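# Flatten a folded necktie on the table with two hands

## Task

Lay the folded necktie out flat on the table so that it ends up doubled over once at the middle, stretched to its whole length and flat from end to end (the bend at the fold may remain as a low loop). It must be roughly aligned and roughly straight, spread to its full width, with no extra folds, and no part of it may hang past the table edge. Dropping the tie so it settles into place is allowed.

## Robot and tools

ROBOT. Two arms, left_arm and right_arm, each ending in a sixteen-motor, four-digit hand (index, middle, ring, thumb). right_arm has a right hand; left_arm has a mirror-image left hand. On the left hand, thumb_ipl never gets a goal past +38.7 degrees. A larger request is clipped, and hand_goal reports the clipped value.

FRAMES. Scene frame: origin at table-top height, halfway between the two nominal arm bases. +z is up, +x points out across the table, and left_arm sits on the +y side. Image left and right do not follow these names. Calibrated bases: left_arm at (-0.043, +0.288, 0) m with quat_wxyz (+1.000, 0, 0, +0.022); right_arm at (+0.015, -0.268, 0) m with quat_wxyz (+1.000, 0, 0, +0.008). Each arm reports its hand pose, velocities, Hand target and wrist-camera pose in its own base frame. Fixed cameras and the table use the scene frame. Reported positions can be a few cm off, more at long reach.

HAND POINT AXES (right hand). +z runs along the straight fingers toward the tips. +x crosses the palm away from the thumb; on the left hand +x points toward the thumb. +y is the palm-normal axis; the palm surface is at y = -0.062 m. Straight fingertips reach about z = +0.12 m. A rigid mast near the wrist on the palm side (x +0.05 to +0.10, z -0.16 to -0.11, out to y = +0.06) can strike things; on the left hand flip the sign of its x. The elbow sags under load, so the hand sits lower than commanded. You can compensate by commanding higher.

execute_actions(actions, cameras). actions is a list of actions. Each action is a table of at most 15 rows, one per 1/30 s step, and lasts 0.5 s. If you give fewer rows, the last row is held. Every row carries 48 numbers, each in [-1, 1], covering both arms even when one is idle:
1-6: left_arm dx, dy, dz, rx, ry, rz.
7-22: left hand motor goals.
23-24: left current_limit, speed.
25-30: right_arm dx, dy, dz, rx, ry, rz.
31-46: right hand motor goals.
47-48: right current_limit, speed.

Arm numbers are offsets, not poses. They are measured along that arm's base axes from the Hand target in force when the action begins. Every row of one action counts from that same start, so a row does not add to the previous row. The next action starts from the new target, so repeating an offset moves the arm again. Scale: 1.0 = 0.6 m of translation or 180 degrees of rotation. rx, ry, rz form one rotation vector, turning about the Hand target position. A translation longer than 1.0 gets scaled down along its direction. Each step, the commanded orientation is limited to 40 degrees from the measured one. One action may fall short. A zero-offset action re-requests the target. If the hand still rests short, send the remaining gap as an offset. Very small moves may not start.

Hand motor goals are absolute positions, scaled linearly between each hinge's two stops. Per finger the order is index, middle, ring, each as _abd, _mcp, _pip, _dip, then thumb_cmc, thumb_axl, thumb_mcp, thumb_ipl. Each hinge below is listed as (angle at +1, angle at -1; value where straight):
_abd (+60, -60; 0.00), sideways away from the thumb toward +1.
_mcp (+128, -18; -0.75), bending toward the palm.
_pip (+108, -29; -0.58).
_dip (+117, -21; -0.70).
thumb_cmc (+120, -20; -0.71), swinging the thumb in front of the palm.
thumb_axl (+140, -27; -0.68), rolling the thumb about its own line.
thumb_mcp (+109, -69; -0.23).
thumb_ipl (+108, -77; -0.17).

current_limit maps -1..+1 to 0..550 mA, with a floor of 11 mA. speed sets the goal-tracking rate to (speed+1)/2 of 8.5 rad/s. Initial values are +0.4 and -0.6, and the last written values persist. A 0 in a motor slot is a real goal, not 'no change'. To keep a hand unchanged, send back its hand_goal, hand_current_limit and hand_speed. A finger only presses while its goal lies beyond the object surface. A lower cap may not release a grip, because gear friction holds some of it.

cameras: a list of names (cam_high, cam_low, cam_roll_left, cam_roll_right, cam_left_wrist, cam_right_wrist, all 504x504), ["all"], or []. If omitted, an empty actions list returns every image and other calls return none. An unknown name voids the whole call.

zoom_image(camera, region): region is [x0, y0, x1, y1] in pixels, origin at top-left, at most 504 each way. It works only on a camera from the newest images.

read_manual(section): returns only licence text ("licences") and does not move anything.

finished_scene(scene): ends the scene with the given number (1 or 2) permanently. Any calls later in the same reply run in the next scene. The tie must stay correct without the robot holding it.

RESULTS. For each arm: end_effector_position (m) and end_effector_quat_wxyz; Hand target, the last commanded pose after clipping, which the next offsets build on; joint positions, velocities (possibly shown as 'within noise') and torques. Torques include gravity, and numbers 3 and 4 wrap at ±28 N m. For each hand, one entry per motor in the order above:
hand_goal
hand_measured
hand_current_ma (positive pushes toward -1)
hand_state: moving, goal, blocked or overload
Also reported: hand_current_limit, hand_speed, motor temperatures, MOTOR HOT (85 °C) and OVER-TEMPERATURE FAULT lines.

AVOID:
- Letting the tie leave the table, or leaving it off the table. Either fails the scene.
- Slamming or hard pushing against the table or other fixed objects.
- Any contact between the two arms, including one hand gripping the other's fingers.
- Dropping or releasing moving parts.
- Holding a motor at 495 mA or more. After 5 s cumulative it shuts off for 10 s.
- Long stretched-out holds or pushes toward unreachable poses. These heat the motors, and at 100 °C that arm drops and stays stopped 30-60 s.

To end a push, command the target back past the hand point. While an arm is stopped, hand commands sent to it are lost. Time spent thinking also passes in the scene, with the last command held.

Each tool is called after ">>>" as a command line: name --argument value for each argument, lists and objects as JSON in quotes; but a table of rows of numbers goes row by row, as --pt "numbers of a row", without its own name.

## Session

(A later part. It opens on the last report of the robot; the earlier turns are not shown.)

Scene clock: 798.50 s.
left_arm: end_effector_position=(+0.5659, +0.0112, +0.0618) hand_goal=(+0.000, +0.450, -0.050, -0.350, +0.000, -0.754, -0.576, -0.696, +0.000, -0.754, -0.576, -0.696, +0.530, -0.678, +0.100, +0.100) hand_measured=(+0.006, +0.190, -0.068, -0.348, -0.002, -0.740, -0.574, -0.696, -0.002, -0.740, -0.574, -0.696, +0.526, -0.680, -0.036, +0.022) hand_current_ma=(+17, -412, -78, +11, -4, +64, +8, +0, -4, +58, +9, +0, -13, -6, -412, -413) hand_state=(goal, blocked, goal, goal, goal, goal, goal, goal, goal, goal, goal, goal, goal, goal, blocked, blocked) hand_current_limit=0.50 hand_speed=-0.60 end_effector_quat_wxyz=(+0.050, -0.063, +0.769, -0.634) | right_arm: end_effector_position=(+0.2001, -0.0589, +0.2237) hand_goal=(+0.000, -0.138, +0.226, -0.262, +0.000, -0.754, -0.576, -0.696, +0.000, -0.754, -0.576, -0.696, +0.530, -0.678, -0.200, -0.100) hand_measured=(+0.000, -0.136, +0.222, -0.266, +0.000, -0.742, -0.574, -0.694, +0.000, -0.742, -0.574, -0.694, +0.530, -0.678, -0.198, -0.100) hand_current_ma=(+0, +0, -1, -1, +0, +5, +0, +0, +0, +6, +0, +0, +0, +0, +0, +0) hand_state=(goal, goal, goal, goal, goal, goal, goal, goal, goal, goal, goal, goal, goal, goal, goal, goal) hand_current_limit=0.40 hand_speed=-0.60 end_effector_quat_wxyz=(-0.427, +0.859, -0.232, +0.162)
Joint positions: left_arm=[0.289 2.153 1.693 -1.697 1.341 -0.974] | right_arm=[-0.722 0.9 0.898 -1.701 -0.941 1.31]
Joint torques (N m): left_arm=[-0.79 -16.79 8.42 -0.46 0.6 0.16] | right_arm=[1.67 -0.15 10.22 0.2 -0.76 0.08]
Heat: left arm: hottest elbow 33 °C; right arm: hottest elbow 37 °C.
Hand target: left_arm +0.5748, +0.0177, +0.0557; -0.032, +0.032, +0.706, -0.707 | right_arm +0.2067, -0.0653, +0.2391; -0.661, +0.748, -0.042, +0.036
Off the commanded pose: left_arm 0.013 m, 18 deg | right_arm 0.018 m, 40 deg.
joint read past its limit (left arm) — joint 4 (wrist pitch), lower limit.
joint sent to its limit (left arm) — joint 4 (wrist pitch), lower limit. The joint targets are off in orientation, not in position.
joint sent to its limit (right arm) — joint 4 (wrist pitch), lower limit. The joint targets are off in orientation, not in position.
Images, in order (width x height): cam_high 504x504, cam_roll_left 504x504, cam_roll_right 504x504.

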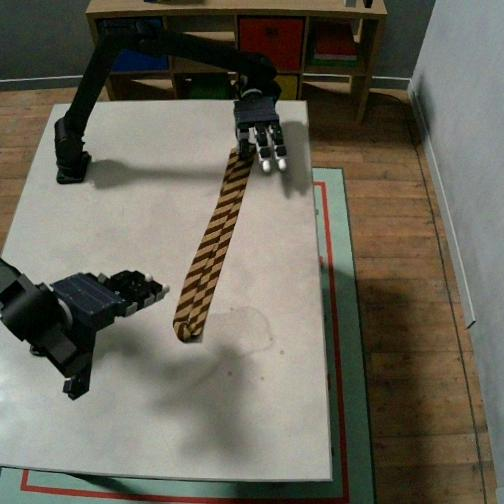

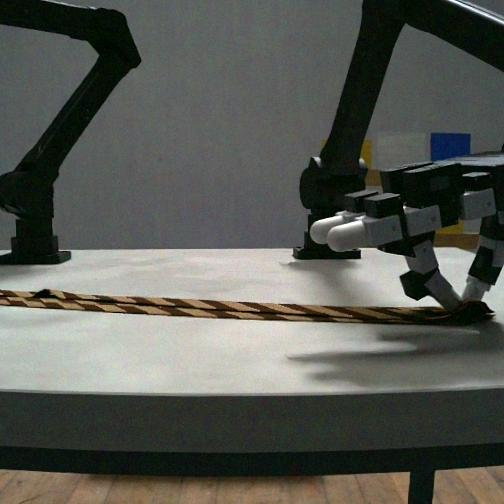

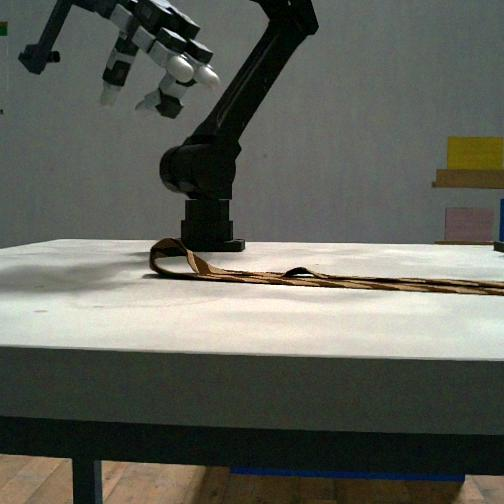

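>>> execute_actions --actions '[[[0,0,0,0,0,0,0,0.1,-0.06,-0.35,0,-0.754,-0.576,-0.696,0,-0.754,-0.576,-0.696,0.53,-0.678,-0.3,-0.2,0.4,-0.6,0,0,0,0,0,0,0,-0.137,0.226,-0.261,0,-0.754,-0.576,-0.696,0,-0.754,-0.576,-0.696,0.53,-0.678,-0.2,-0.1,0.4,-0.6]],[[0,0,0.025,0,0,0,0,0.0,0.05,-0.33,0,-0.754,-0.576,-0.696,0,-0.754,-0.576,-0.696,0.53,-0.678,-0.45,-0.3,0.4,-0.6,0,0,0,0,0,0,0,-0.137,0.226,-0.261,0,-0.754,-0.576,-0.696,0,-0.754,-0.576,-0.696,0.53,-0.678,-0.2,-0.1,0.4,-0.6]],[[0,0,0.12,0,0,0,0,-0.137,0.226,-0.261,0,-0.754,-0.576,-0.696,0,-0.754,-0.576,-0.696,0.53,-0.678,-0.45,-0.3,0.4,-0.6,0,0,0,0,0,0,0,-0.137,0.226,-0.261,0,-0.754,-0.576,-0.696,0,-0.754,-0.576,-0.696,0.53,-0.678,-0.2,-0.1,0.4,-0.6]],[[-0.35,0.0,0.05,0,0,0,0,-0.137,0.226,-0.261,0,-0.754,-0.576,-0.696,0,-0.754,-0.576,-0.696,0.53,-0.678,-0.2,-0.1,0.4,-0.6,0,0,0,0,0,0,0,-0.137,0.226,-0.261,0,-0.754,-0.576,-0.696,0,-0.754,-0.576,-0.696,0.53,-0.678,-0.2,-0.1,0.4,-0.6]]]' --cameras '["cam_high","cam_roll_left","cam_roll_right"]'

>>> zoom_image --camera "cam_high" --region '[130, 110, 290, 360]'

>>> zoom_image --camera "cam_roll_left" --region '[350, 230, 504, 350]'

>>> zoom_image --camera "cam_high" --region '[190, 120, 290, 220]'

>>> zoom_image --camera "cam_high" --region '[140, 250, 240, 350]'

>>> zoom_image --camera "cam_roll_right" --region '[120, 210, 370, 320]'

Scene clock: 801.63 s.
left_arm: end_effector_position=(+0.3585, +0.0138, +0.1673) hand_goal=(+0.000, -0.138, +0.226, -0.262, +0.000, -0.754, -0.576, -0.696, +0.000, -0.754, -0.576, -0.696, +0.530, -0.678, -0.200, -0.100) hand_measured=(+0.000, -0.130, +0.222, -0.264, +0.000, -0.740, -0.574, -0.696, +0.000, -0.742, -0.574, -0.696, +0.528, -0.680, -0.200, -0.102) hand_current_ma=(+2, +31, -15, -11, +1, +61, +8, +0, +1, +54, +9, +0, -4, -8, -4, -8) hand_state=(goal, goal, goal, goal, goal, goal, goal, goal, goal, goal, goal, goal, goal, goal, goal, goal) hand_current_limit=0.40 hand_speed=-0.60 end_effector_quat_wxyz=(+0.074, -0.097, +0.798, -0.590) | right_arm: end_effector_position=(+0.2001, -0.0589, +0.2237) hand_goal=(+0.000, -0.138, +0.226, -0.262, +0.000, -0.754, -0.576, -0.696, +0.000, -0.754, -0.576, -0.696, +0.530, -0.678, -0.200, -0.100) hand_measured=(+0.000, -0.136, +0.222, -0.266, +0.000, -0.742, -0.574, -0.694, +0.000, -0.742, -0.574, -0.694, +0.530, -0.678, -0.198, -0.100) hand_current_ma=(+0, +0, -1, -1, +0, +5, +0, +0, +0, +6, +0, +0, +0, +0, +0, +0) hand_state=(goal, goal, goal, goal, goal, goal, goal, goal, goal, goal, goal, goal, goal, goal, goal, goal) hand_current_limit=0.40 hand_speed=-0.60 end_effector_quat_wxyz=(-0.427, +0.859, -0.232, +0.162)
Joint positions: left_arm=[0.425 1.507 1.104 -1.698 1.225 -1.011] | right_arm=[-0.722 0.9 0.898 -1.701 -0.941 1.31]
Joint torques (N m): left_arm=[-1.08 -10.17 7.94 -0.39 0.86 0.06] | right_arm=[2.2 0.03 9.91 0.31 -0.8 0.03]
Heat: left arm: hottest elbow 33 °C; right arm: hottest elbow 37 °C.
Hand target: left_arm +0.3646, +0.0177, +0.1727; -0.032, +0.032, +0.706, -0.707 | right_arm +0.2067, -0.0653, +0.2391; -0.661, +0.748, -0.042, +0.036
Off the commanded pose: left_arm 0.009 m, 26 deg | right_arm 0.018 m, 40 deg.
joint read past its limit (left arm) — joint 4 (wrist pitch), lower limit.
joint sent to its limit (left arm) — joint 4 (wrist pitch), lower limit. The joint targets are off in orientation, not in position.
joint sent to its limit (right arm) — joint 4 (wrist pitch), lower limit. The joint targets are off in orientation, not in position.
Images, in order (width x height): cam_high 504x504, cam_roll_left 504x504, cam_roll_right 504x504.

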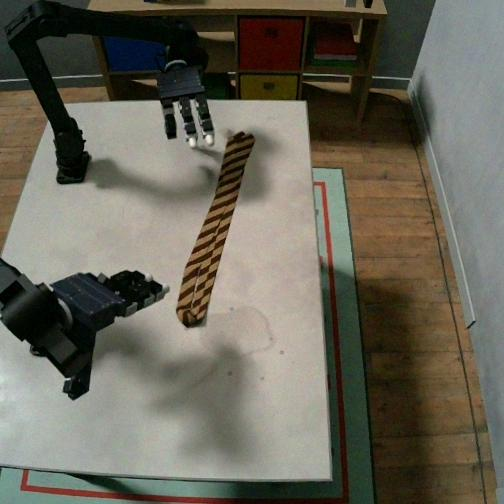

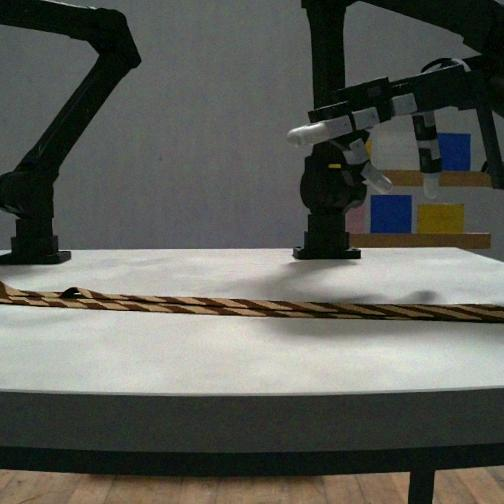

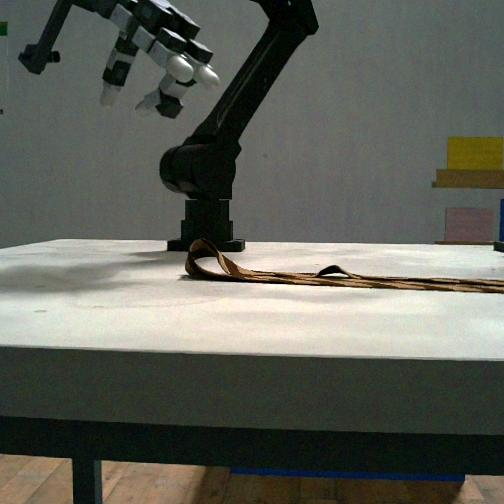

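Scaled by 2.016 from the camera's 504x504 image, which has a finer 720x720 frame.

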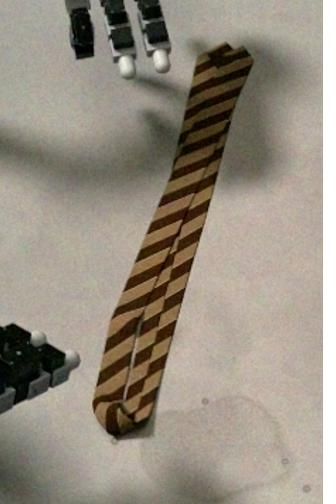

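Scaled by 3.273 from the camera's 504x504 image, which has a finer 720x720 frame.

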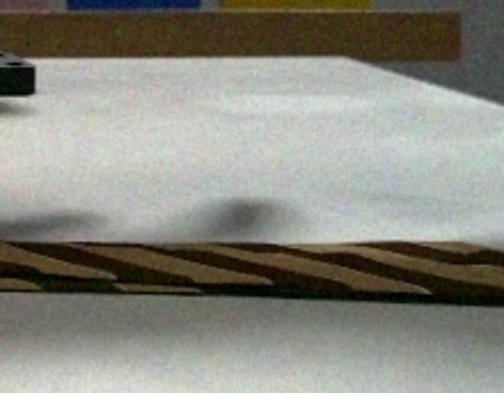

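Scaled by 5.040 from the camera's 504x504 image, which has a finer 720x720 frame.

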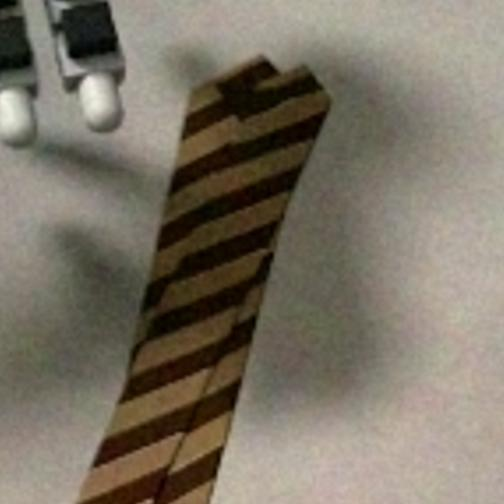

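Scaled by 5.040 from the camera's 504x504 image, which has a finer 720x720 frame.

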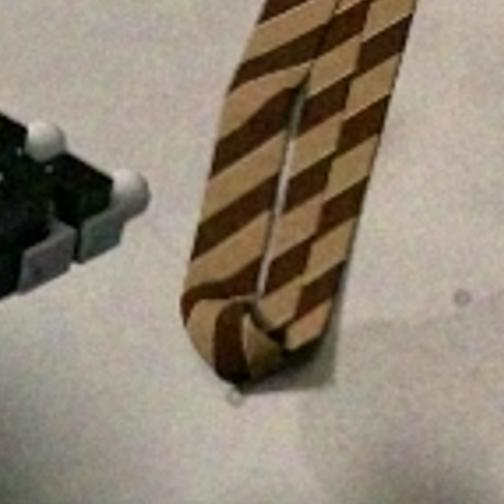

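Scaled by 2.016 from the camera's 504x504 image, which has a finer 720x720 frame.

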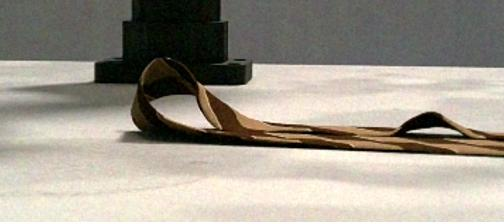

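>>> execute_actions --actions '[[[0,0.05,0.02,0,0,0,0,-0.137,0.226,-0.261,0,-0.754,-0.576,-0.696,0,-0.754,-0.576,-0.696,0.53,-0.678,-0.2,-0.1,0.4,-0.6,0.1,0.257,0,0.0395,-0.0026,0.035,0,-0.137,0.226,-0.261,0,-0.754,-0.576,-0.696,0,-0.754,-0.576,-0.696,0.53,-0.678,-0.2,-0.1,0.4,-0.6]],[[0,0,0,0,0,0,0,-0.137,0.226,-0.261,0,-0.754,-0.576,-0.696,0,-0.754,-0.576,-0.696,0.53,-0.678,-0.2,-0.1,0.4,-0.6,0.154,0,-0.148,0,0,0,0,-0.137,0.226,-0.261,0,-0.754,-0.576,-0.696,0,-0.754,-0.576,-0.696,0.53,-0.678,-0.2,-0.1,0.4,-0.6]],[[0,0,0,0,0,0,0,-0.137,0.226,-0.261,0,-0.754,-0.576,-0.696,0,-0.754,-0.576,-0.696,0.53,-0.678,-0.2,-0.1,0.4,-0.6,0,0,-0.06,0,0,0,0,-0.137,0.226,-0.261,0,-0.754,-0.576,-0.696,0,-0.754,-0.576,-0.696,0.53,-0.678,-0.2,-0.1,0.4,-0.6]]]' --cameras '["cam_high","cam_roll_right","cam_low","cam_right_wrist"]'

>>> zoom_image --camera "cam_roll_right" --region '[140, 170, 310, 300]'

>>> zoom_image --camera "cam_low" --region '[140, 200, 280, 320]'

>>> zoom_image --camera "cam_right_wrist" --region '[304, 0, 504, 200]'

Scene clock: 805.23 s.
left_arm: end_effector_position=(+0.3516, +0.0387, +0.1673) hand_goal=(+0.000, -0.138, +0.226, -0.262, +0.000, -0.754, -0.576, -0.696, +0.000, -0.754, -0.576, -0.696, +0.530, -0.678, -0.200, -0.100) hand_measured=(+0.000, -0.132, +0.222, -0.264, +0.000, -0.742, -0.574, -0.696, +0.000, -0.742, -0.574, -0.696, +0.530, -0.680, -0.200, -0.102) hand_current_ma=(+2, +22, -15, -11, +1, +56, +8, +0, +1, +49, +9, +0, -3, -8, -1, -7) hand_state=(goal, goal, goal, goal, goal, goal, goal, goal, goal, goal, goal, goal, goal, goal, goal, goal) hand_current_limit=0.40 hand_speed=-0.60 end_effector_quat_wxyz=(+0.083, -0.114, +0.807, -0.573) | right_arm: end_effector_position=(+0.3517, +0.0894, +0.1105) hand_goal=(+0.000, -0.138, +0.226, -0.262, +0.000, -0.754, -0.576, -0.696, +0.000, -0.754, -0.576, -0.696, +0.530, -0.678, -0.200, -0.100) hand_measured=(+0.000, -0.134, +0.224, -0.266, +0.000, -0.744, -0.572, -0.694, +0.000, -0.742, -0.572, -0.694, +0.532, -0.678, -0.200, -0.100) hand_current_ma=(+0, +1, +0, -1, +0, +4, +0, +0, +0, +5, +1, +0, +0, +0, +0, +0) hand_state=(goal, goal, goal, goal, goal, goal, goal, goal, goal, goal, goal, goal, goal, goal, goal, goal) hand_current_limit=0.40 hand_speed=-0.60 end_effector_quat_wxyz=(-0.667, +0.743, -0.042, +0.025)
Joint positions: left_arm=[0.484 1.494 1.107 -1.698 1.182 -1.019] | right_arm=[-0.205 1.655 0.986 -1.693 -1.415 0.791]
Joint torques (N m): left_arm=[-0.85 -11.11 10.24 -0.42 0.86 -0.15] | right_arm=[1.14 -7.88 6.54 -0.83 -0.61 -0.14]
Heat: left arm: hottest elbow 33 °C; right arm: hottest elbow 37 °C.
Hand target: left_arm +0.3647, +0.0477, +0.1846; -0.032, +0.032, +0.706, -0.707 | right_arm +0.3592, +0.0889, +0.1144; -0.708, +0.707, +0.000, +0.000
Off the commanded pose: left_arm 0.024 m, 29 deg | right_arm 0.008 m, 8 deg.
joint read past its limit (left arm) — joint 4 (wrist pitch), lower limit.
joint sent to its limit (left arm) — joint 4 (wrist pitch), lower limit. The joint targets are off in orientation, not in position.
joint sent to its limit (right arm) — joint 4 (wrist pitch), lower limit. The joint targets are off in orientation, not in position.
Images, in order (width x height): cam_high 504x504, cam_low 504x504, cam_roll_right 504x504, cam_right_wrist 504x504.

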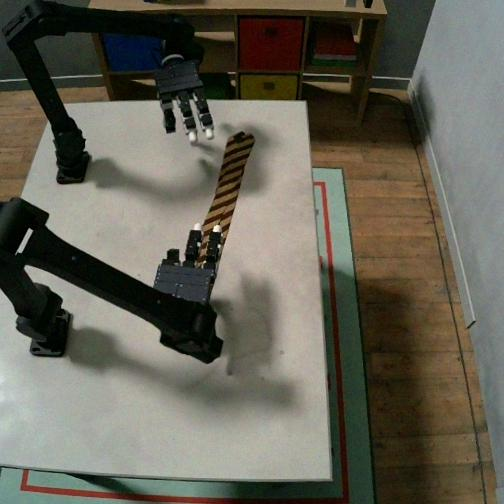

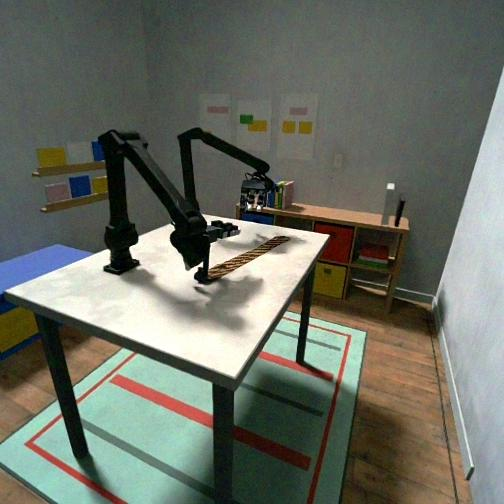

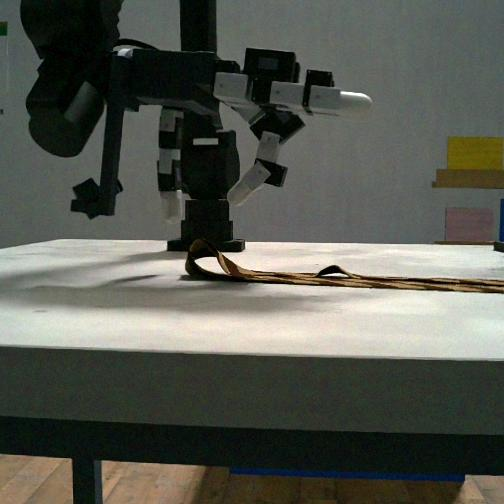

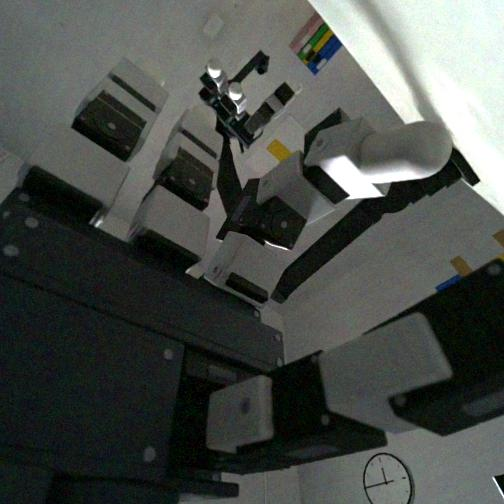

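Scaled by 2.965 from the camera's 504x504 image, which has a finer 720x720 frame.

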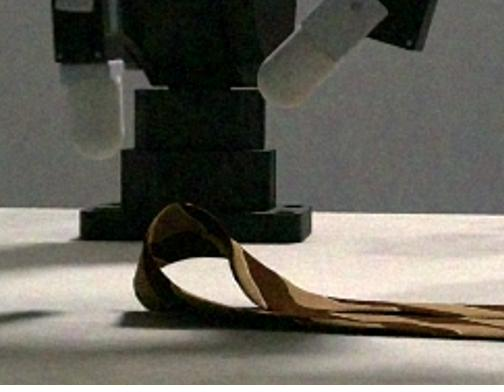

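Scaled by 3.600 from the camera's 504x504 image, which has a finer 720x720 frame.

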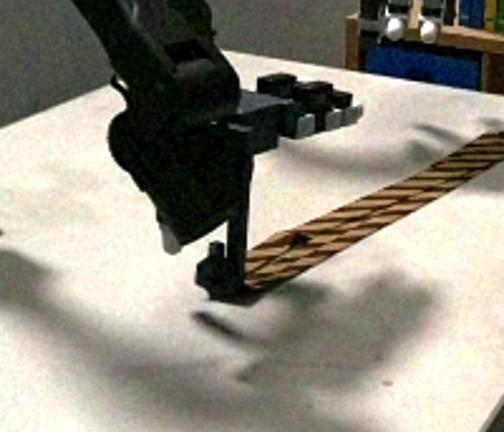

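Scaled by 2.520 from the camera's 504x504 image, which has a finer 720x720 frame.

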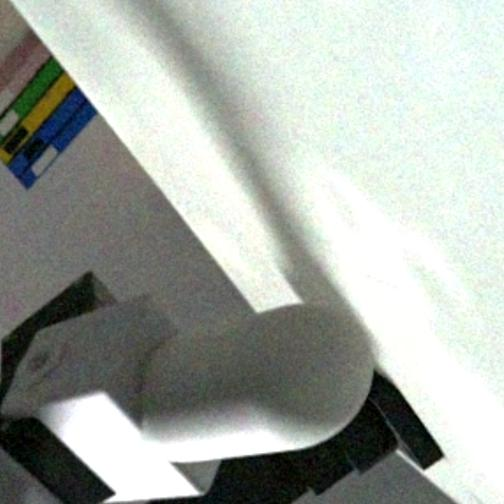

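>>> execute_actions --actions '[[[0,0,0,0,0,0,0,-0.137,0.226,-0.261,0,-0.754,-0.576,-0.696,0,-0.754,-0.576,-0.696,0.53,-0.678,-0.2,-0.1,0.4,-0.6,0.014,0,-0.06,0,0,0,0,-0.137,0.226,-0.261,0,-0.754,-0.576,-0.696,0,-0.754,-0.576,-0.696,0.53,-0.678,-0.2,-0.1,0.4,-0.6]],[[0,0,0,0,0,0,0,-0.137,0.226,-0.261,0,-0.754,-0.576,-0.696,0,-0.754,-0.576,-0.696,0.53,-0.678,-0.2,-0.1,0.4,-0.6,0,0,-0.01,0,0,0,0,0,0.12,-0.3,0,-0.754,-0.576,-0.696,0,-0.754,-0.576,-0.696,0.53,-0.678,-0.05,-0.03,0.4,-0.6]]]' --cameras '["cam_high","cam_roll_right","cam_low","cam_right_wrist"]'

>>> zoom_image --camera "cam_roll_right" --region '[140, 170, 310, 300]'

>>> zoom_image --camera "cam_right_wrist" --region '[304, 0, 504, 200]'

Scene clock: 807.07 s.
left_arm: end_effector_position=(+0.3516, +0.0387, +0.1673) hand_goal=(+0.000, -0.138, +0.226, -0.262, +0.000, -0.754, -0.576, -0.696, +0.000, -0.754, -0.576, -0.696, +0.530, -0.678, -0.200, -0.100) hand_measured=(+0.000, -0.132, +0.222, -0.264, +0.000, -0.742, -0.574, -0.696, +0.000, -0.742, -0.574, -0.696, +0.530, -0.680, -0.200, -0.102) hand_current_ma=(+2, +22, -15, -11, +1, +56, +8, +0, +1, +49, +9, +0, -3, -8, -1, -7) hand_state=(goal, goal, goal, goal, goal, goal, goal, goal, goal, goal, goal, goal, goal, goal, goal, goal) hand_current_limit=0.40 hand_speed=-0.60 end_effector_quat_wxyz=(+0.083, -0.114, +0.807, -0.573) | right_arm: end_effector_position=(+0.3571, +0.0886, +0.0711) hand_goal=(+0.000, +0.000, +0.120, -0.300, +0.000, -0.754, -0.576, -0.696, +0.000, -0.754, -0.576, -0.696, +0.530, -0.678, -0.050, -0.030) hand_measured=(+0.000, +0.002, +0.122, -0.298, +0.000, -0.744, -0.572, -0.694, +0.000, -0.742, -0.572, -0.694, +0.532, -0.678, -0.054, -0.032) hand_current_ma=(+0, +0, +0, +0, +0, +4, +0, +0, +0, +5, +1, +0, +0, +0, -1, +0) hand_state=(goal, goal, goal, goal, goal, goal, goal, goal, goal, goal, goal, goal, goal, goal, goal, goal) hand_current_limit=0.40 hand_speed=-0.60 end_effector_quat_wxyz=(-0.671, +0.740, -0.036, +0.019)
Joint positions: left_arm=[0.484 1.494 1.107 -1.698 1.182 -1.019] | right_arm=[-0.205 1.775 0.989 -1.697 -1.409 0.673]
Joint torques (N m): left_arm=[-1.03 -11.11 10.26 -0.36 0.87 -0.16] | right_arm=[2.67 -7.77 6.02 -0.79 -0.51 -0.13]
Heat: left arm: hottest elbow 33 °C; right arm: hottest elbow 37 °C.
Hand target: left_arm +0.3647, +0.0477, +0.1846; -0.032, +0.032, +0.706, -0.707 | right_arm +0.3676, +0.0889, +0.0723; -0.708, +0.707, +0.000, +0.000
Off the commanded pose: left_arm 0.024 m, 29 deg | right_arm 0.011 m, 7 deg.
joint read past its limit (left arm) — joint 4 (wrist pitch), lower limit.
joint sent to its limit (left arm) — joint 4 (wrist pitch), lower limit. The joint targets are off in orientation, not in position.
joint sent to its limit (right arm) — joint 4 (wrist pitch), lower limit. The joint targets are off in orientation, not in position.
Images, in order (width x height): cam_high 504x504, cam_low 504x504, cam_roll_right 504x504, cam_right_wrist 504x504.

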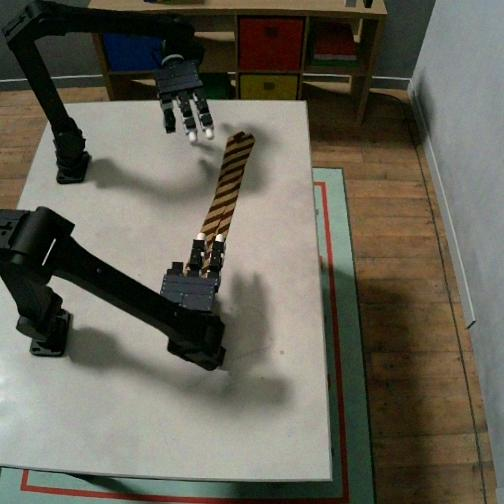

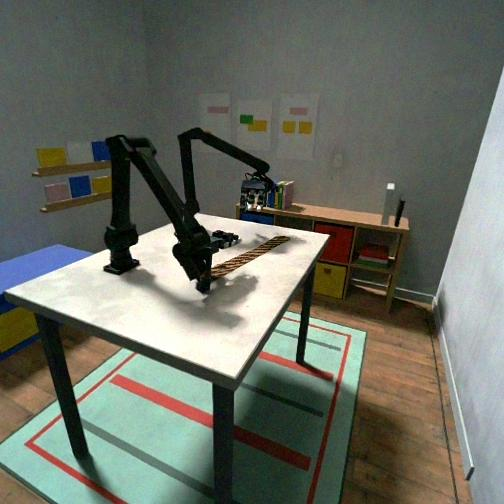

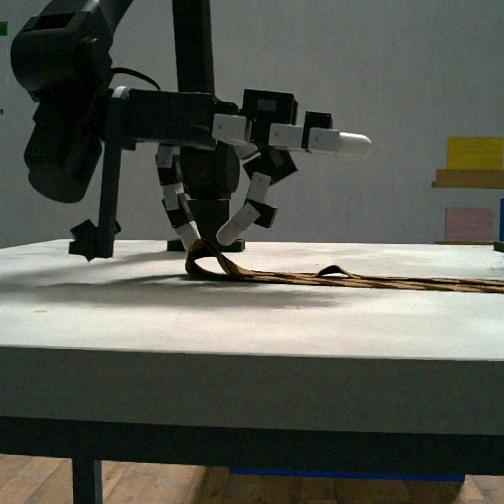

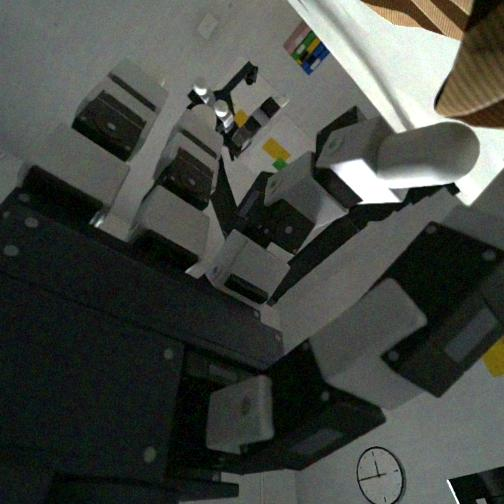

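Scaled by 2.965 from the camera's 504x504 image, which has a finer 720x720 frame.

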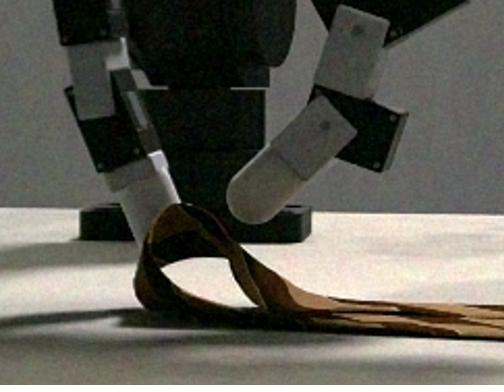

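Scaled by 2.520 from the camera's 504x504 image, which has a finer 720x720 frame.

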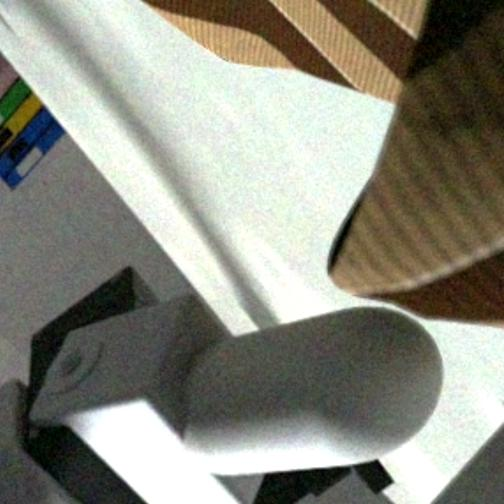

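>>> execute_actions --actions '[[[0,0,0,0,0,0,0,-0.137,0.226,-0.261,0,-0.754,-0.576,-0.696,0,-0.754,-0.576,-0.696,0.53,-0.678,-0.2,-0.1,0.4,-0.6,0.02,-0.004,-0.018,0,0,0,0,0.12,0.03,-0.34,0,-0.754,-0.576,-0.696,0,-0.754,-0.576,-0.696,0.53,-0.678,-0.03,0.0,0.4,-0.6]],[[0,0,0,0,0,0,0,-0.137,0.226,-0.261,0,-0.754,-0.576,-0.696,0,-0.754,-0.576,-0.696,0.53,-0.678,-0.2,-0.1,0.4,-0.6,0,0,-0.004,0,0,0,0,0.3,-0.06,-0.36,0,-0.754,-0.576,-0.696,0,-0.754,-0.576,-0.696,0.53,-0.678,0.05,0.05,0.4,-0.6]],[[0,0,0,0,0,0,0,-0.137,0.226,-0.261,0,-0.754,-0.576,-0.696,0,-0.754,-0.576,-0.696,0.53,-0.678,-0.2,-0.1,0.4,-0.6,0,0,0,0,0,0,0,0.45,-0.05,-0.35,0,-0.754,-0.576,-0.696,0,-0.754,-0.576,-0.696,0.53,-0.678,0.1,0.1,0.5,-0.6]]]' --cameras '["cam_high","cam_roll_right","cam_right_wrist"]'

>>> zoom_image --camera "cam_roll_right" --region '[140, 170, 310, 300]'

>>> zoom_image --camera "cam_right_wrist" --region '[304, 0, 504, 200]'

Scene clock: 809.23 s.
left_arm: end_effector_position=(+0.3516, +0.0387, +0.1673) hand_goal=(+0.000, -0.138, +0.226, -0.262, +0.000, -0.754, -0.576, -0.696, +0.000, -0.754, -0.576, -0.696, +0.530, -0.678, -0.200, -0.100) hand_measured=(+0.000, -0.132, +0.222, -0.264, +0.000, -0.742, -0.574, -0.696, +0.000, -0.742, -0.574, -0.696, +0.530, -0.680, -0.200, -0.102) hand_current_ma=(+2, +22, -15, -11, +1, +56, +8, +0, +1, +49, +9, +0, -3, -8, -1, -7) hand_state=(goal, goal, goal, goal, goal, goal, goal, goal, goal, goal, goal, goal, goal, goal, goal, goal) hand_current_limit=0.40 hand_speed=-0.60 end_effector_quat_wxyz=(+0.083, -0.114, +0.807, -0.573) | right_arm: end_effector_position=(+0.3685, +0.0864, +0.0601) hand_goal=(+0.000, +0.450, -0.050, -0.350, +0.000, -0.754, -0.576, -0.696, +0.000, -0.754, -0.576, -0.696, +0.530, -0.678, +0.100, +0.100) hand_measured=(+0.000, +0.182, -0.074, -0.358, +0.000, -0.744, -0.572, -0.694, +0.000, -0.742, -0.572, -0.694, +0.536, -0.678, -0.018, +0.022) hand_current_ma=(+0, -413, -17, -2, +0, +4, +0, +0, +0, +5, +1, +0, +1, +0, -412, -214) hand_state=(goal, blocked, blocked, goal, goal, goal, goal, goal, goal, goal, goal, goal, goal, goal, blocked, blocked) hand_current_limit=0.50 hand_speed=-0.60 end_effector_quat_wxyz=(-0.672, +0.740, -0.033, +0.019)
Joint positions: left_arm=[0.484 1.494 1.107 -1.698 1.182 -1.019] | right_arm=[-0.205 1.824 1.021 -1.697 -1.408 0.651]
Joint torques (N m): left_arm=[-0.79 -10.93 10.28 -0.42 0.87 -0.16] | right_arm=[1.85 -8.76 6.13 -0.84 -0.52 -0.12]
Heat: left arm: hottest elbow 33 °C; right arm: hottest elbow 36 °C.
Hand target: left_arm +0.3647, +0.0477, +0.1846; -0.032, +0.032, +0.706, -0.707 | right_arm +0.3795, +0.0866, +0.0592; -0.708, +0.707, +0.000, +0.000
Off the commanded pose: left_arm 0.024 m, 29 deg | right_arm 0.011 m, 7 deg.
joint read past its limit (left arm) — joint 4 (wrist pitch), lower limit.
joint sent to its limit (left arm) — joint 4 (wrist pitch), lower limit. The joint targets are off in orientation, not in position.
joint sent to its limit (right arm) — joint 4 (wrist pitch), lower limit. The joint targets are off in orientation, not in position.
Images, in order (width x height): cam_high 504x504, cam_roll_right 504x504, cam_right_wrist 504x504.

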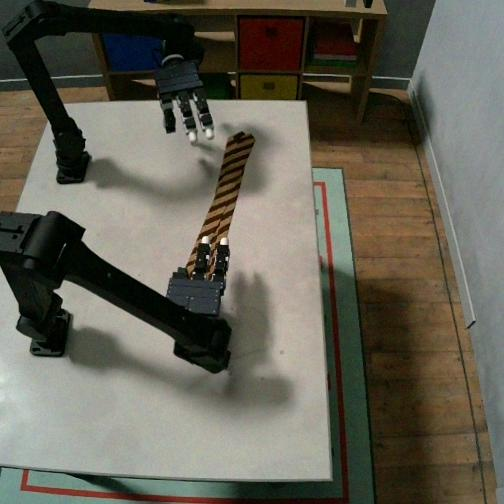

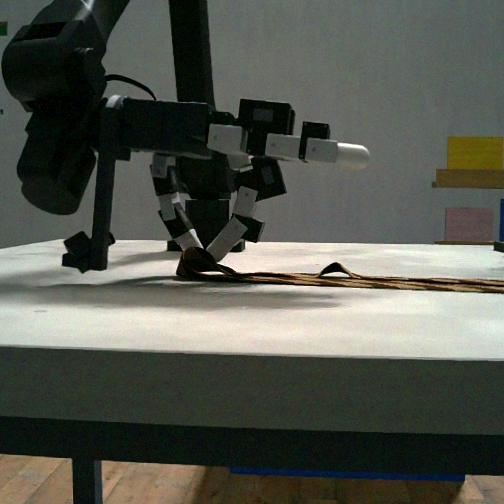

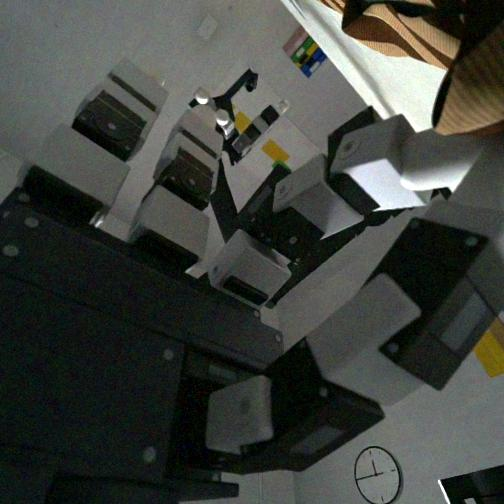

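Scaled by 2.965 from the camera's 504x504 image, which has a finer 720x720 frame.

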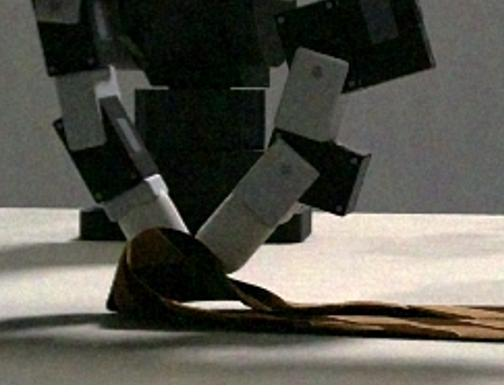

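Scaled by 2.520 from the camera's 504x504 image, which has a finer 720x720 frame.

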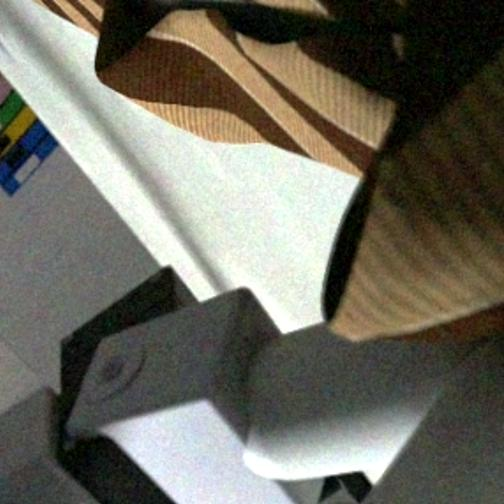

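>>> execute_actions --actions '[[[0,0,0,0,0,0,0,-0.137,0.226,-0.261,0,-0.754,-0.576,-0.696,0,-0.754,-0.576,-0.696,0.53,-0.678,-0.2,-0.1,0.4,-0.6,0.035,-0.05,0.025,0,0,0,0,0.45,-0.05,-0.35,0,-0.754,-0.576,-0.696,0,-0.754,-0.576,-0.696,0.53,-0.678,0.1,0.1,0.5,-0.6]],[[0,0,0,0,0,0,0,-0.137,0.226,-0.261,0,-0.754,-0.576,-0.696,0,-0.754,-0.576,-0.696,0.53,-0.678,-0.2,-0.1,0.4,-0.6,0.01,-0.05,-0.01,0,0,0,0,0.45,-0.05,-0.35,0,-0.754,-0.576,-0.696,0,-0.754,-0.576,-0.696,0.53,-0.678,0.1,0.1,0.5,-0.6]]]' --cameras '["cam_high","cam_roll_right","cam_roll_left"]'

>>> zoom_image --camera "cam_roll_right" --region '[100, 170, 310, 300]'

>>> zoom_image --camera "cam_high" --region '[150, 120, 290, 320]'

Scene clock: 811.20 s.
left_arm: end_effector_position=(+0.3516, +0.0387, +0.1673) hand_goal=(+0.000, -0.138, +0.226, -0.262, +0.000, -0.754, -0.576, -0.696, +0.000, -0.754, -0.576, -0.696, +0.530, -0.678, -0.200, -0.100) hand_measured=(+0.000, -0.132, +0.222, -0.264, +0.000, -0.742, -0.574, -0.696, +0.000, -0.742, -0.574, -0.696, +0.530, -0.680, -0.200, -0.102) hand_current_ma=(+2, +22, -15, -11, +1, +56, +8, +0, +1, +49, +9, +0, -3, -8, -1, -7) hand_state=(goal, goal, goal, goal, goal, goal, goal, goal, goal, goal, goal, goal, goal, goal, goal, goal) hand_current_limit=0.40 hand_speed=-0.60 end_effector_quat_wxyz=(+0.083, -0.114, +0.807, -0.573) | right_arm: end_effector_position=(+0.3958, +0.0291, +0.0685) hand_goal=(+0.000, +0.450, -0.050, -0.350, +0.000, -0.754, -0.576, -0.696, +0.000, -0.754, -0.576, -0.696, +0.530, -0.678, +0.100, +0.100) hand_measured=(+0.000, +0.182, -0.074, -0.356, +0.000, -0.744, -0.572, -0.694, +0.000, -0.742, -0.572, -0.694, +0.536, -0.678, -0.018, +0.022) hand_current_ma=(+0, -413, -17, -2, +0, +5, +0, +0, +0, +5, +1, +0, +1, +0, -413, -214) hand_state=(goal, blocked, blocked, goal, goal, goal, goal, goal, goal, goal, goal, goal, goal, goal, blocked, blocked) hand_current_limit=0.50 hand_speed=-0.60 end_effector_quat_wxyz=(-0.645, +0.761, -0.045, +0.046)
Joint positions: left_arm=[0.484 1.494 1.107 -1.698 1.182 -1.019] | right_arm=[-0.315 1.826 1.115 -1.698 -1.325 0.704]
Joint torques (N m): left_arm=[-0.79 -11.05 10.3 -0.43 0.87 -0.16] | right_arm=[1.79 -8.59 7.01 -0.88 -0.61 0.08]
Heat: left arm: hottest elbow 33 °C; right arm: hottest elbow 36 °C.
Hand target: left_arm +0.3647, +0.0477, +0.1846; -0.032, +0.032, +0.706, -0.707 | right_arm +0.4066, +0.0265, +0.0682; -0.708, +0.707, +0.000, +0.000
Off the commanded pose: left_arm 0.024 m, 29 deg | right_arm 0.011 m, 12 deg.
joint read past its limit (left arm) — joint 4 (wrist pitch), lower limit.
joint sent to its limit (left arm) — joint 4 (wrist pitch), lower limit. The joint targets are off in orientation, not in position.
joint sent to its limit (right arm) — joint 4 (wrist pitch), lower limit. The joint targets are off in orientation, not in position.
Images, in order (width x height): cam_high 504x504, cam_roll_left 504x504, cam_roll_right 504x504.

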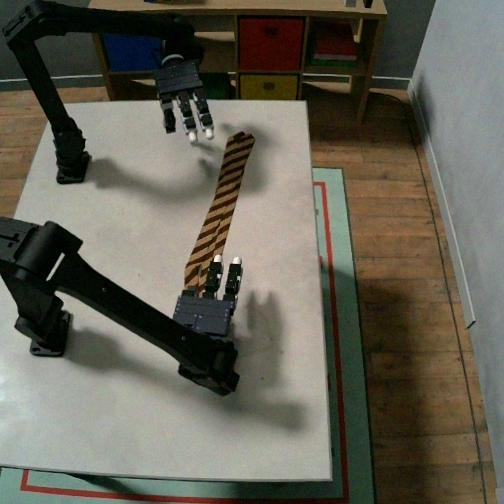

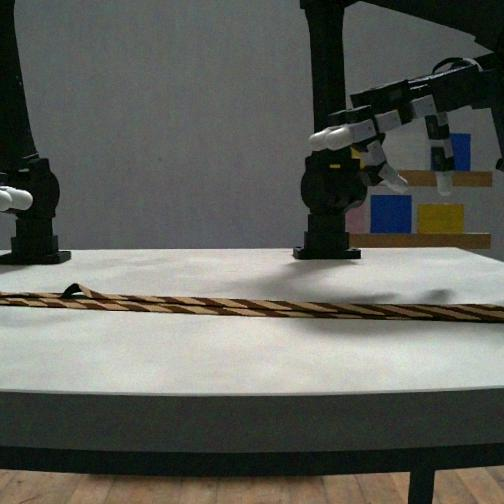

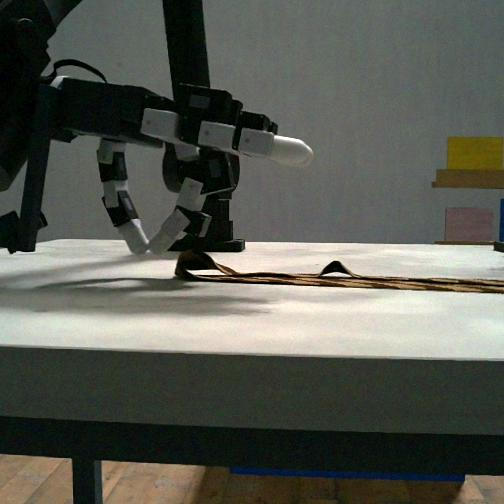

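Scaled by 2.400 from the camera's 504x504 image, which has a finer 720x720 frame.

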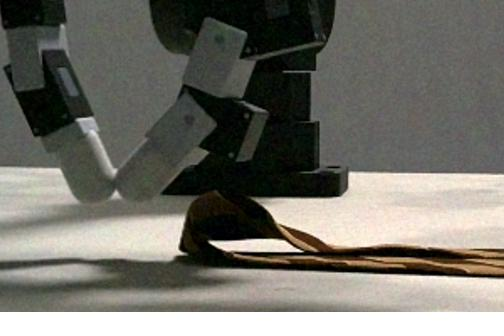

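Scaled by 2.520 from the camera's 504x504 image, which has a finer 720x720 frame.

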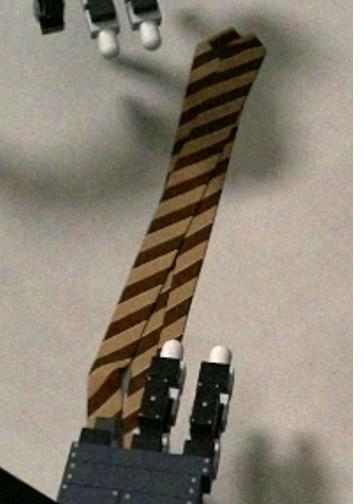

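>>> execute_actions --actions '[[[0,0,0,0,0,0,0,-0.137,0.226,-0.261,0,-0.754,-0.576,-0.696,0,-0.754,-0.576,-0.696,0.53,-0.678,-0.2,-0.1,0.4,-0.6,0,-0.02,0.08,0,0,0,0,0.1,0.05,-0.33,0,-0.754,-0.576,-0.696,0,-0.754,-0.576,-0.696,0.53,-0.678,-0.2,-0.1,0.4,-0.6]],[[0,0,0,0,0,0,0,-0.137,0.226,-0.261,0,-0.754,-0.576,-0.696,0,-0.754,-0.576,-0.696,0.53,-0.678,-0.2,-0.1,0.4,-0.6,-0.25,0.0,0.03,0,0,0,0,-0.137,0.226,-0.261,0,-0.754,-0.576,-0.696,0,-0.754,-0.576,-0.696,0.53,-0.678,-0.2,-0.1,0.4,-0.6]]]' --cameras '["cam_high","cam_roll_right","cam_low"]'

>>> zoom_image --camera "cam_roll_right" --region '[140, 200, 390, 310]'

>>> zoom_image --camera "cam_high" --region '[150, 250, 250, 350]'

>>> zoom_image --camera "cam_low" --region '[160, 220, 300, 300]'

Scene clock: 813.17 s.
left_arm: end_effector_position=(+0.3516, +0.0387, +0.1673) hand_goal=(+0.000, -0.138, +0.226, -0.262, +0.000, -0.754, -0.576, -0.696, +0.000, -0.754, -0.576, -0.696, +0.530, -0.678, -0.200, -0.100) hand_measured=(+0.000, -0.132, +0.222, -0.264, +0.000, -0.742, -0.574, -0.696, +0.000, -0.742, -0.574, -0.696, +0.530, -0.680, -0.200, -0.102) hand_current_ma=(+2, +22, -15, -11, +1, +56, +8, +0, +1, +49, +9, +0, -3, -8, -1, -7) hand_state=(goal, goal, goal, goal, goal, goal, goal, goal, goal, goal, goal, goal, goal, goal, goal, goal) hand_current_limit=0.40 hand_speed=-0.60 end_effector_quat_wxyz=(+0.083, -0.114, +0.807, -0.573) | right_arm: end_effector_position=(+0.2536, +0.0185, +0.1330) hand_goal=(+0.000, -0.138, +0.226, -0.262, +0.000, -0.754, -0.576, -0.696, +0.000, -0.754, -0.576, -0.696, +0.530, -0.678, -0.200, -0.100) hand_measured=(+0.000, -0.128, +0.222, -0.266, +0.000, -0.742, -0.572, -0.694, +0.000, -0.742, -0.572, -0.694, +0.528, -0.678, -0.198, -0.098) hand_current_ma=(+0, +4, -1, -1, +0, +5, +0, +0, +0, +6, +1, +0, +0, +0, +0, +0) hand_state=(goal, goal, goal, goal, goal, goal, goal, goal, goal, goal, goal, goal, goal, goal, goal, goal) hand_current_limit=0.40 hand_speed=-0.60 end_effector_quat_wxyz=(-0.587, +0.803, -0.083, +0.071)
Joint positions: left_arm=[0.484 1.494 1.107 -1.698 1.182 -1.019] | right_arm=[-0.465 1.296 0.782 -1.704 -1.183 0.869]
Joint torques (N m): left_arm=[-0.85 -10.99 10.28 -0.39 0.86 -0.15] | right_arm=[0.09 -4.07 6.37 -0.58 -0.74 0.04]
Heat: left arm: hottest elbow 33 °C; right arm: hottest elbow 36 °C.
Hand target: left_arm +0.3647, +0.0477, +0.1846; -0.032, +0.032, +0.706, -0.707 | right_arm +0.2565, +0.0146, +0.1342; -0.708, +0.707, +0.000, +0.000
Off the commanded pose: left_arm 0.024 m, 29 deg | right_arm 0.005 m, 22 deg.
joint read past its limit (left arm) — joint 4 (wrist pitch), lower limit.
joint read past its limit (right arm) — joint 4 (wrist pitch), lower limit.
joint sent to its limit (left arm) — joint 4 (wrist pitch), lower limit. The joint targets are off in orientation, not in position.
joint sent to its limit (right arm) — joint 4 (wrist pitch), lower limit. The joint targets are off in orientation, not in position.
Images, in order (width x height): cam_high 504x504, cam_low 504x504, cam_roll_right 504x504.

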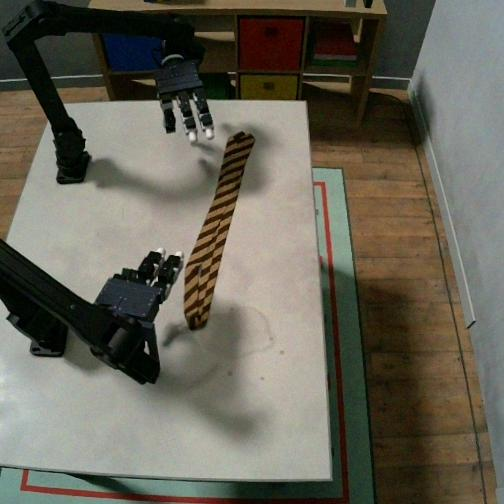

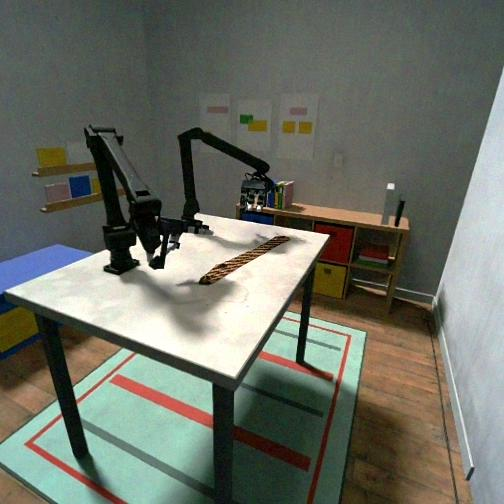

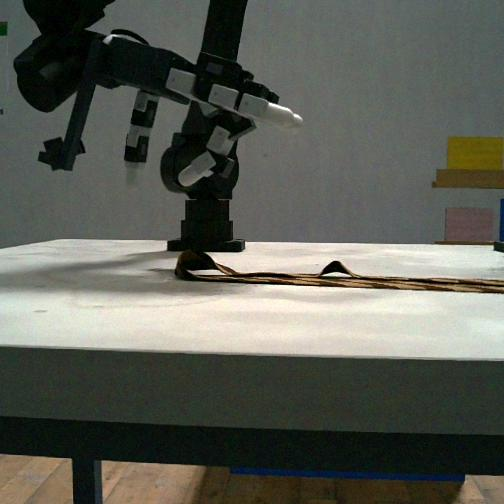

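Scaled by 2.016 from the camera's 504x504 image, which has a finer 720x720 frame.

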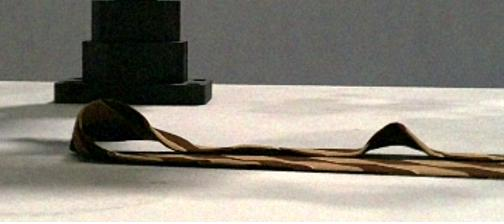

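Scaled by 5.040 from the camera's 504x504 image, which has a finer 720x720 frame.

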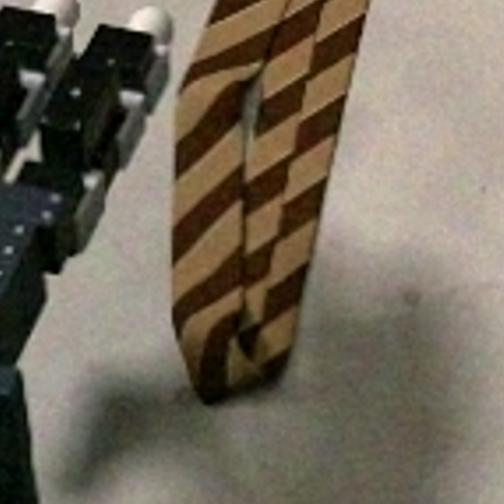

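Scaled by 3.600 from the camera's 504x504 image, which has a finer 720x720 frame.

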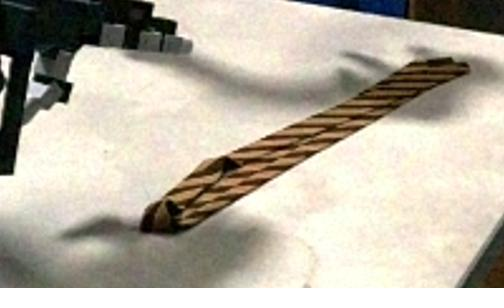

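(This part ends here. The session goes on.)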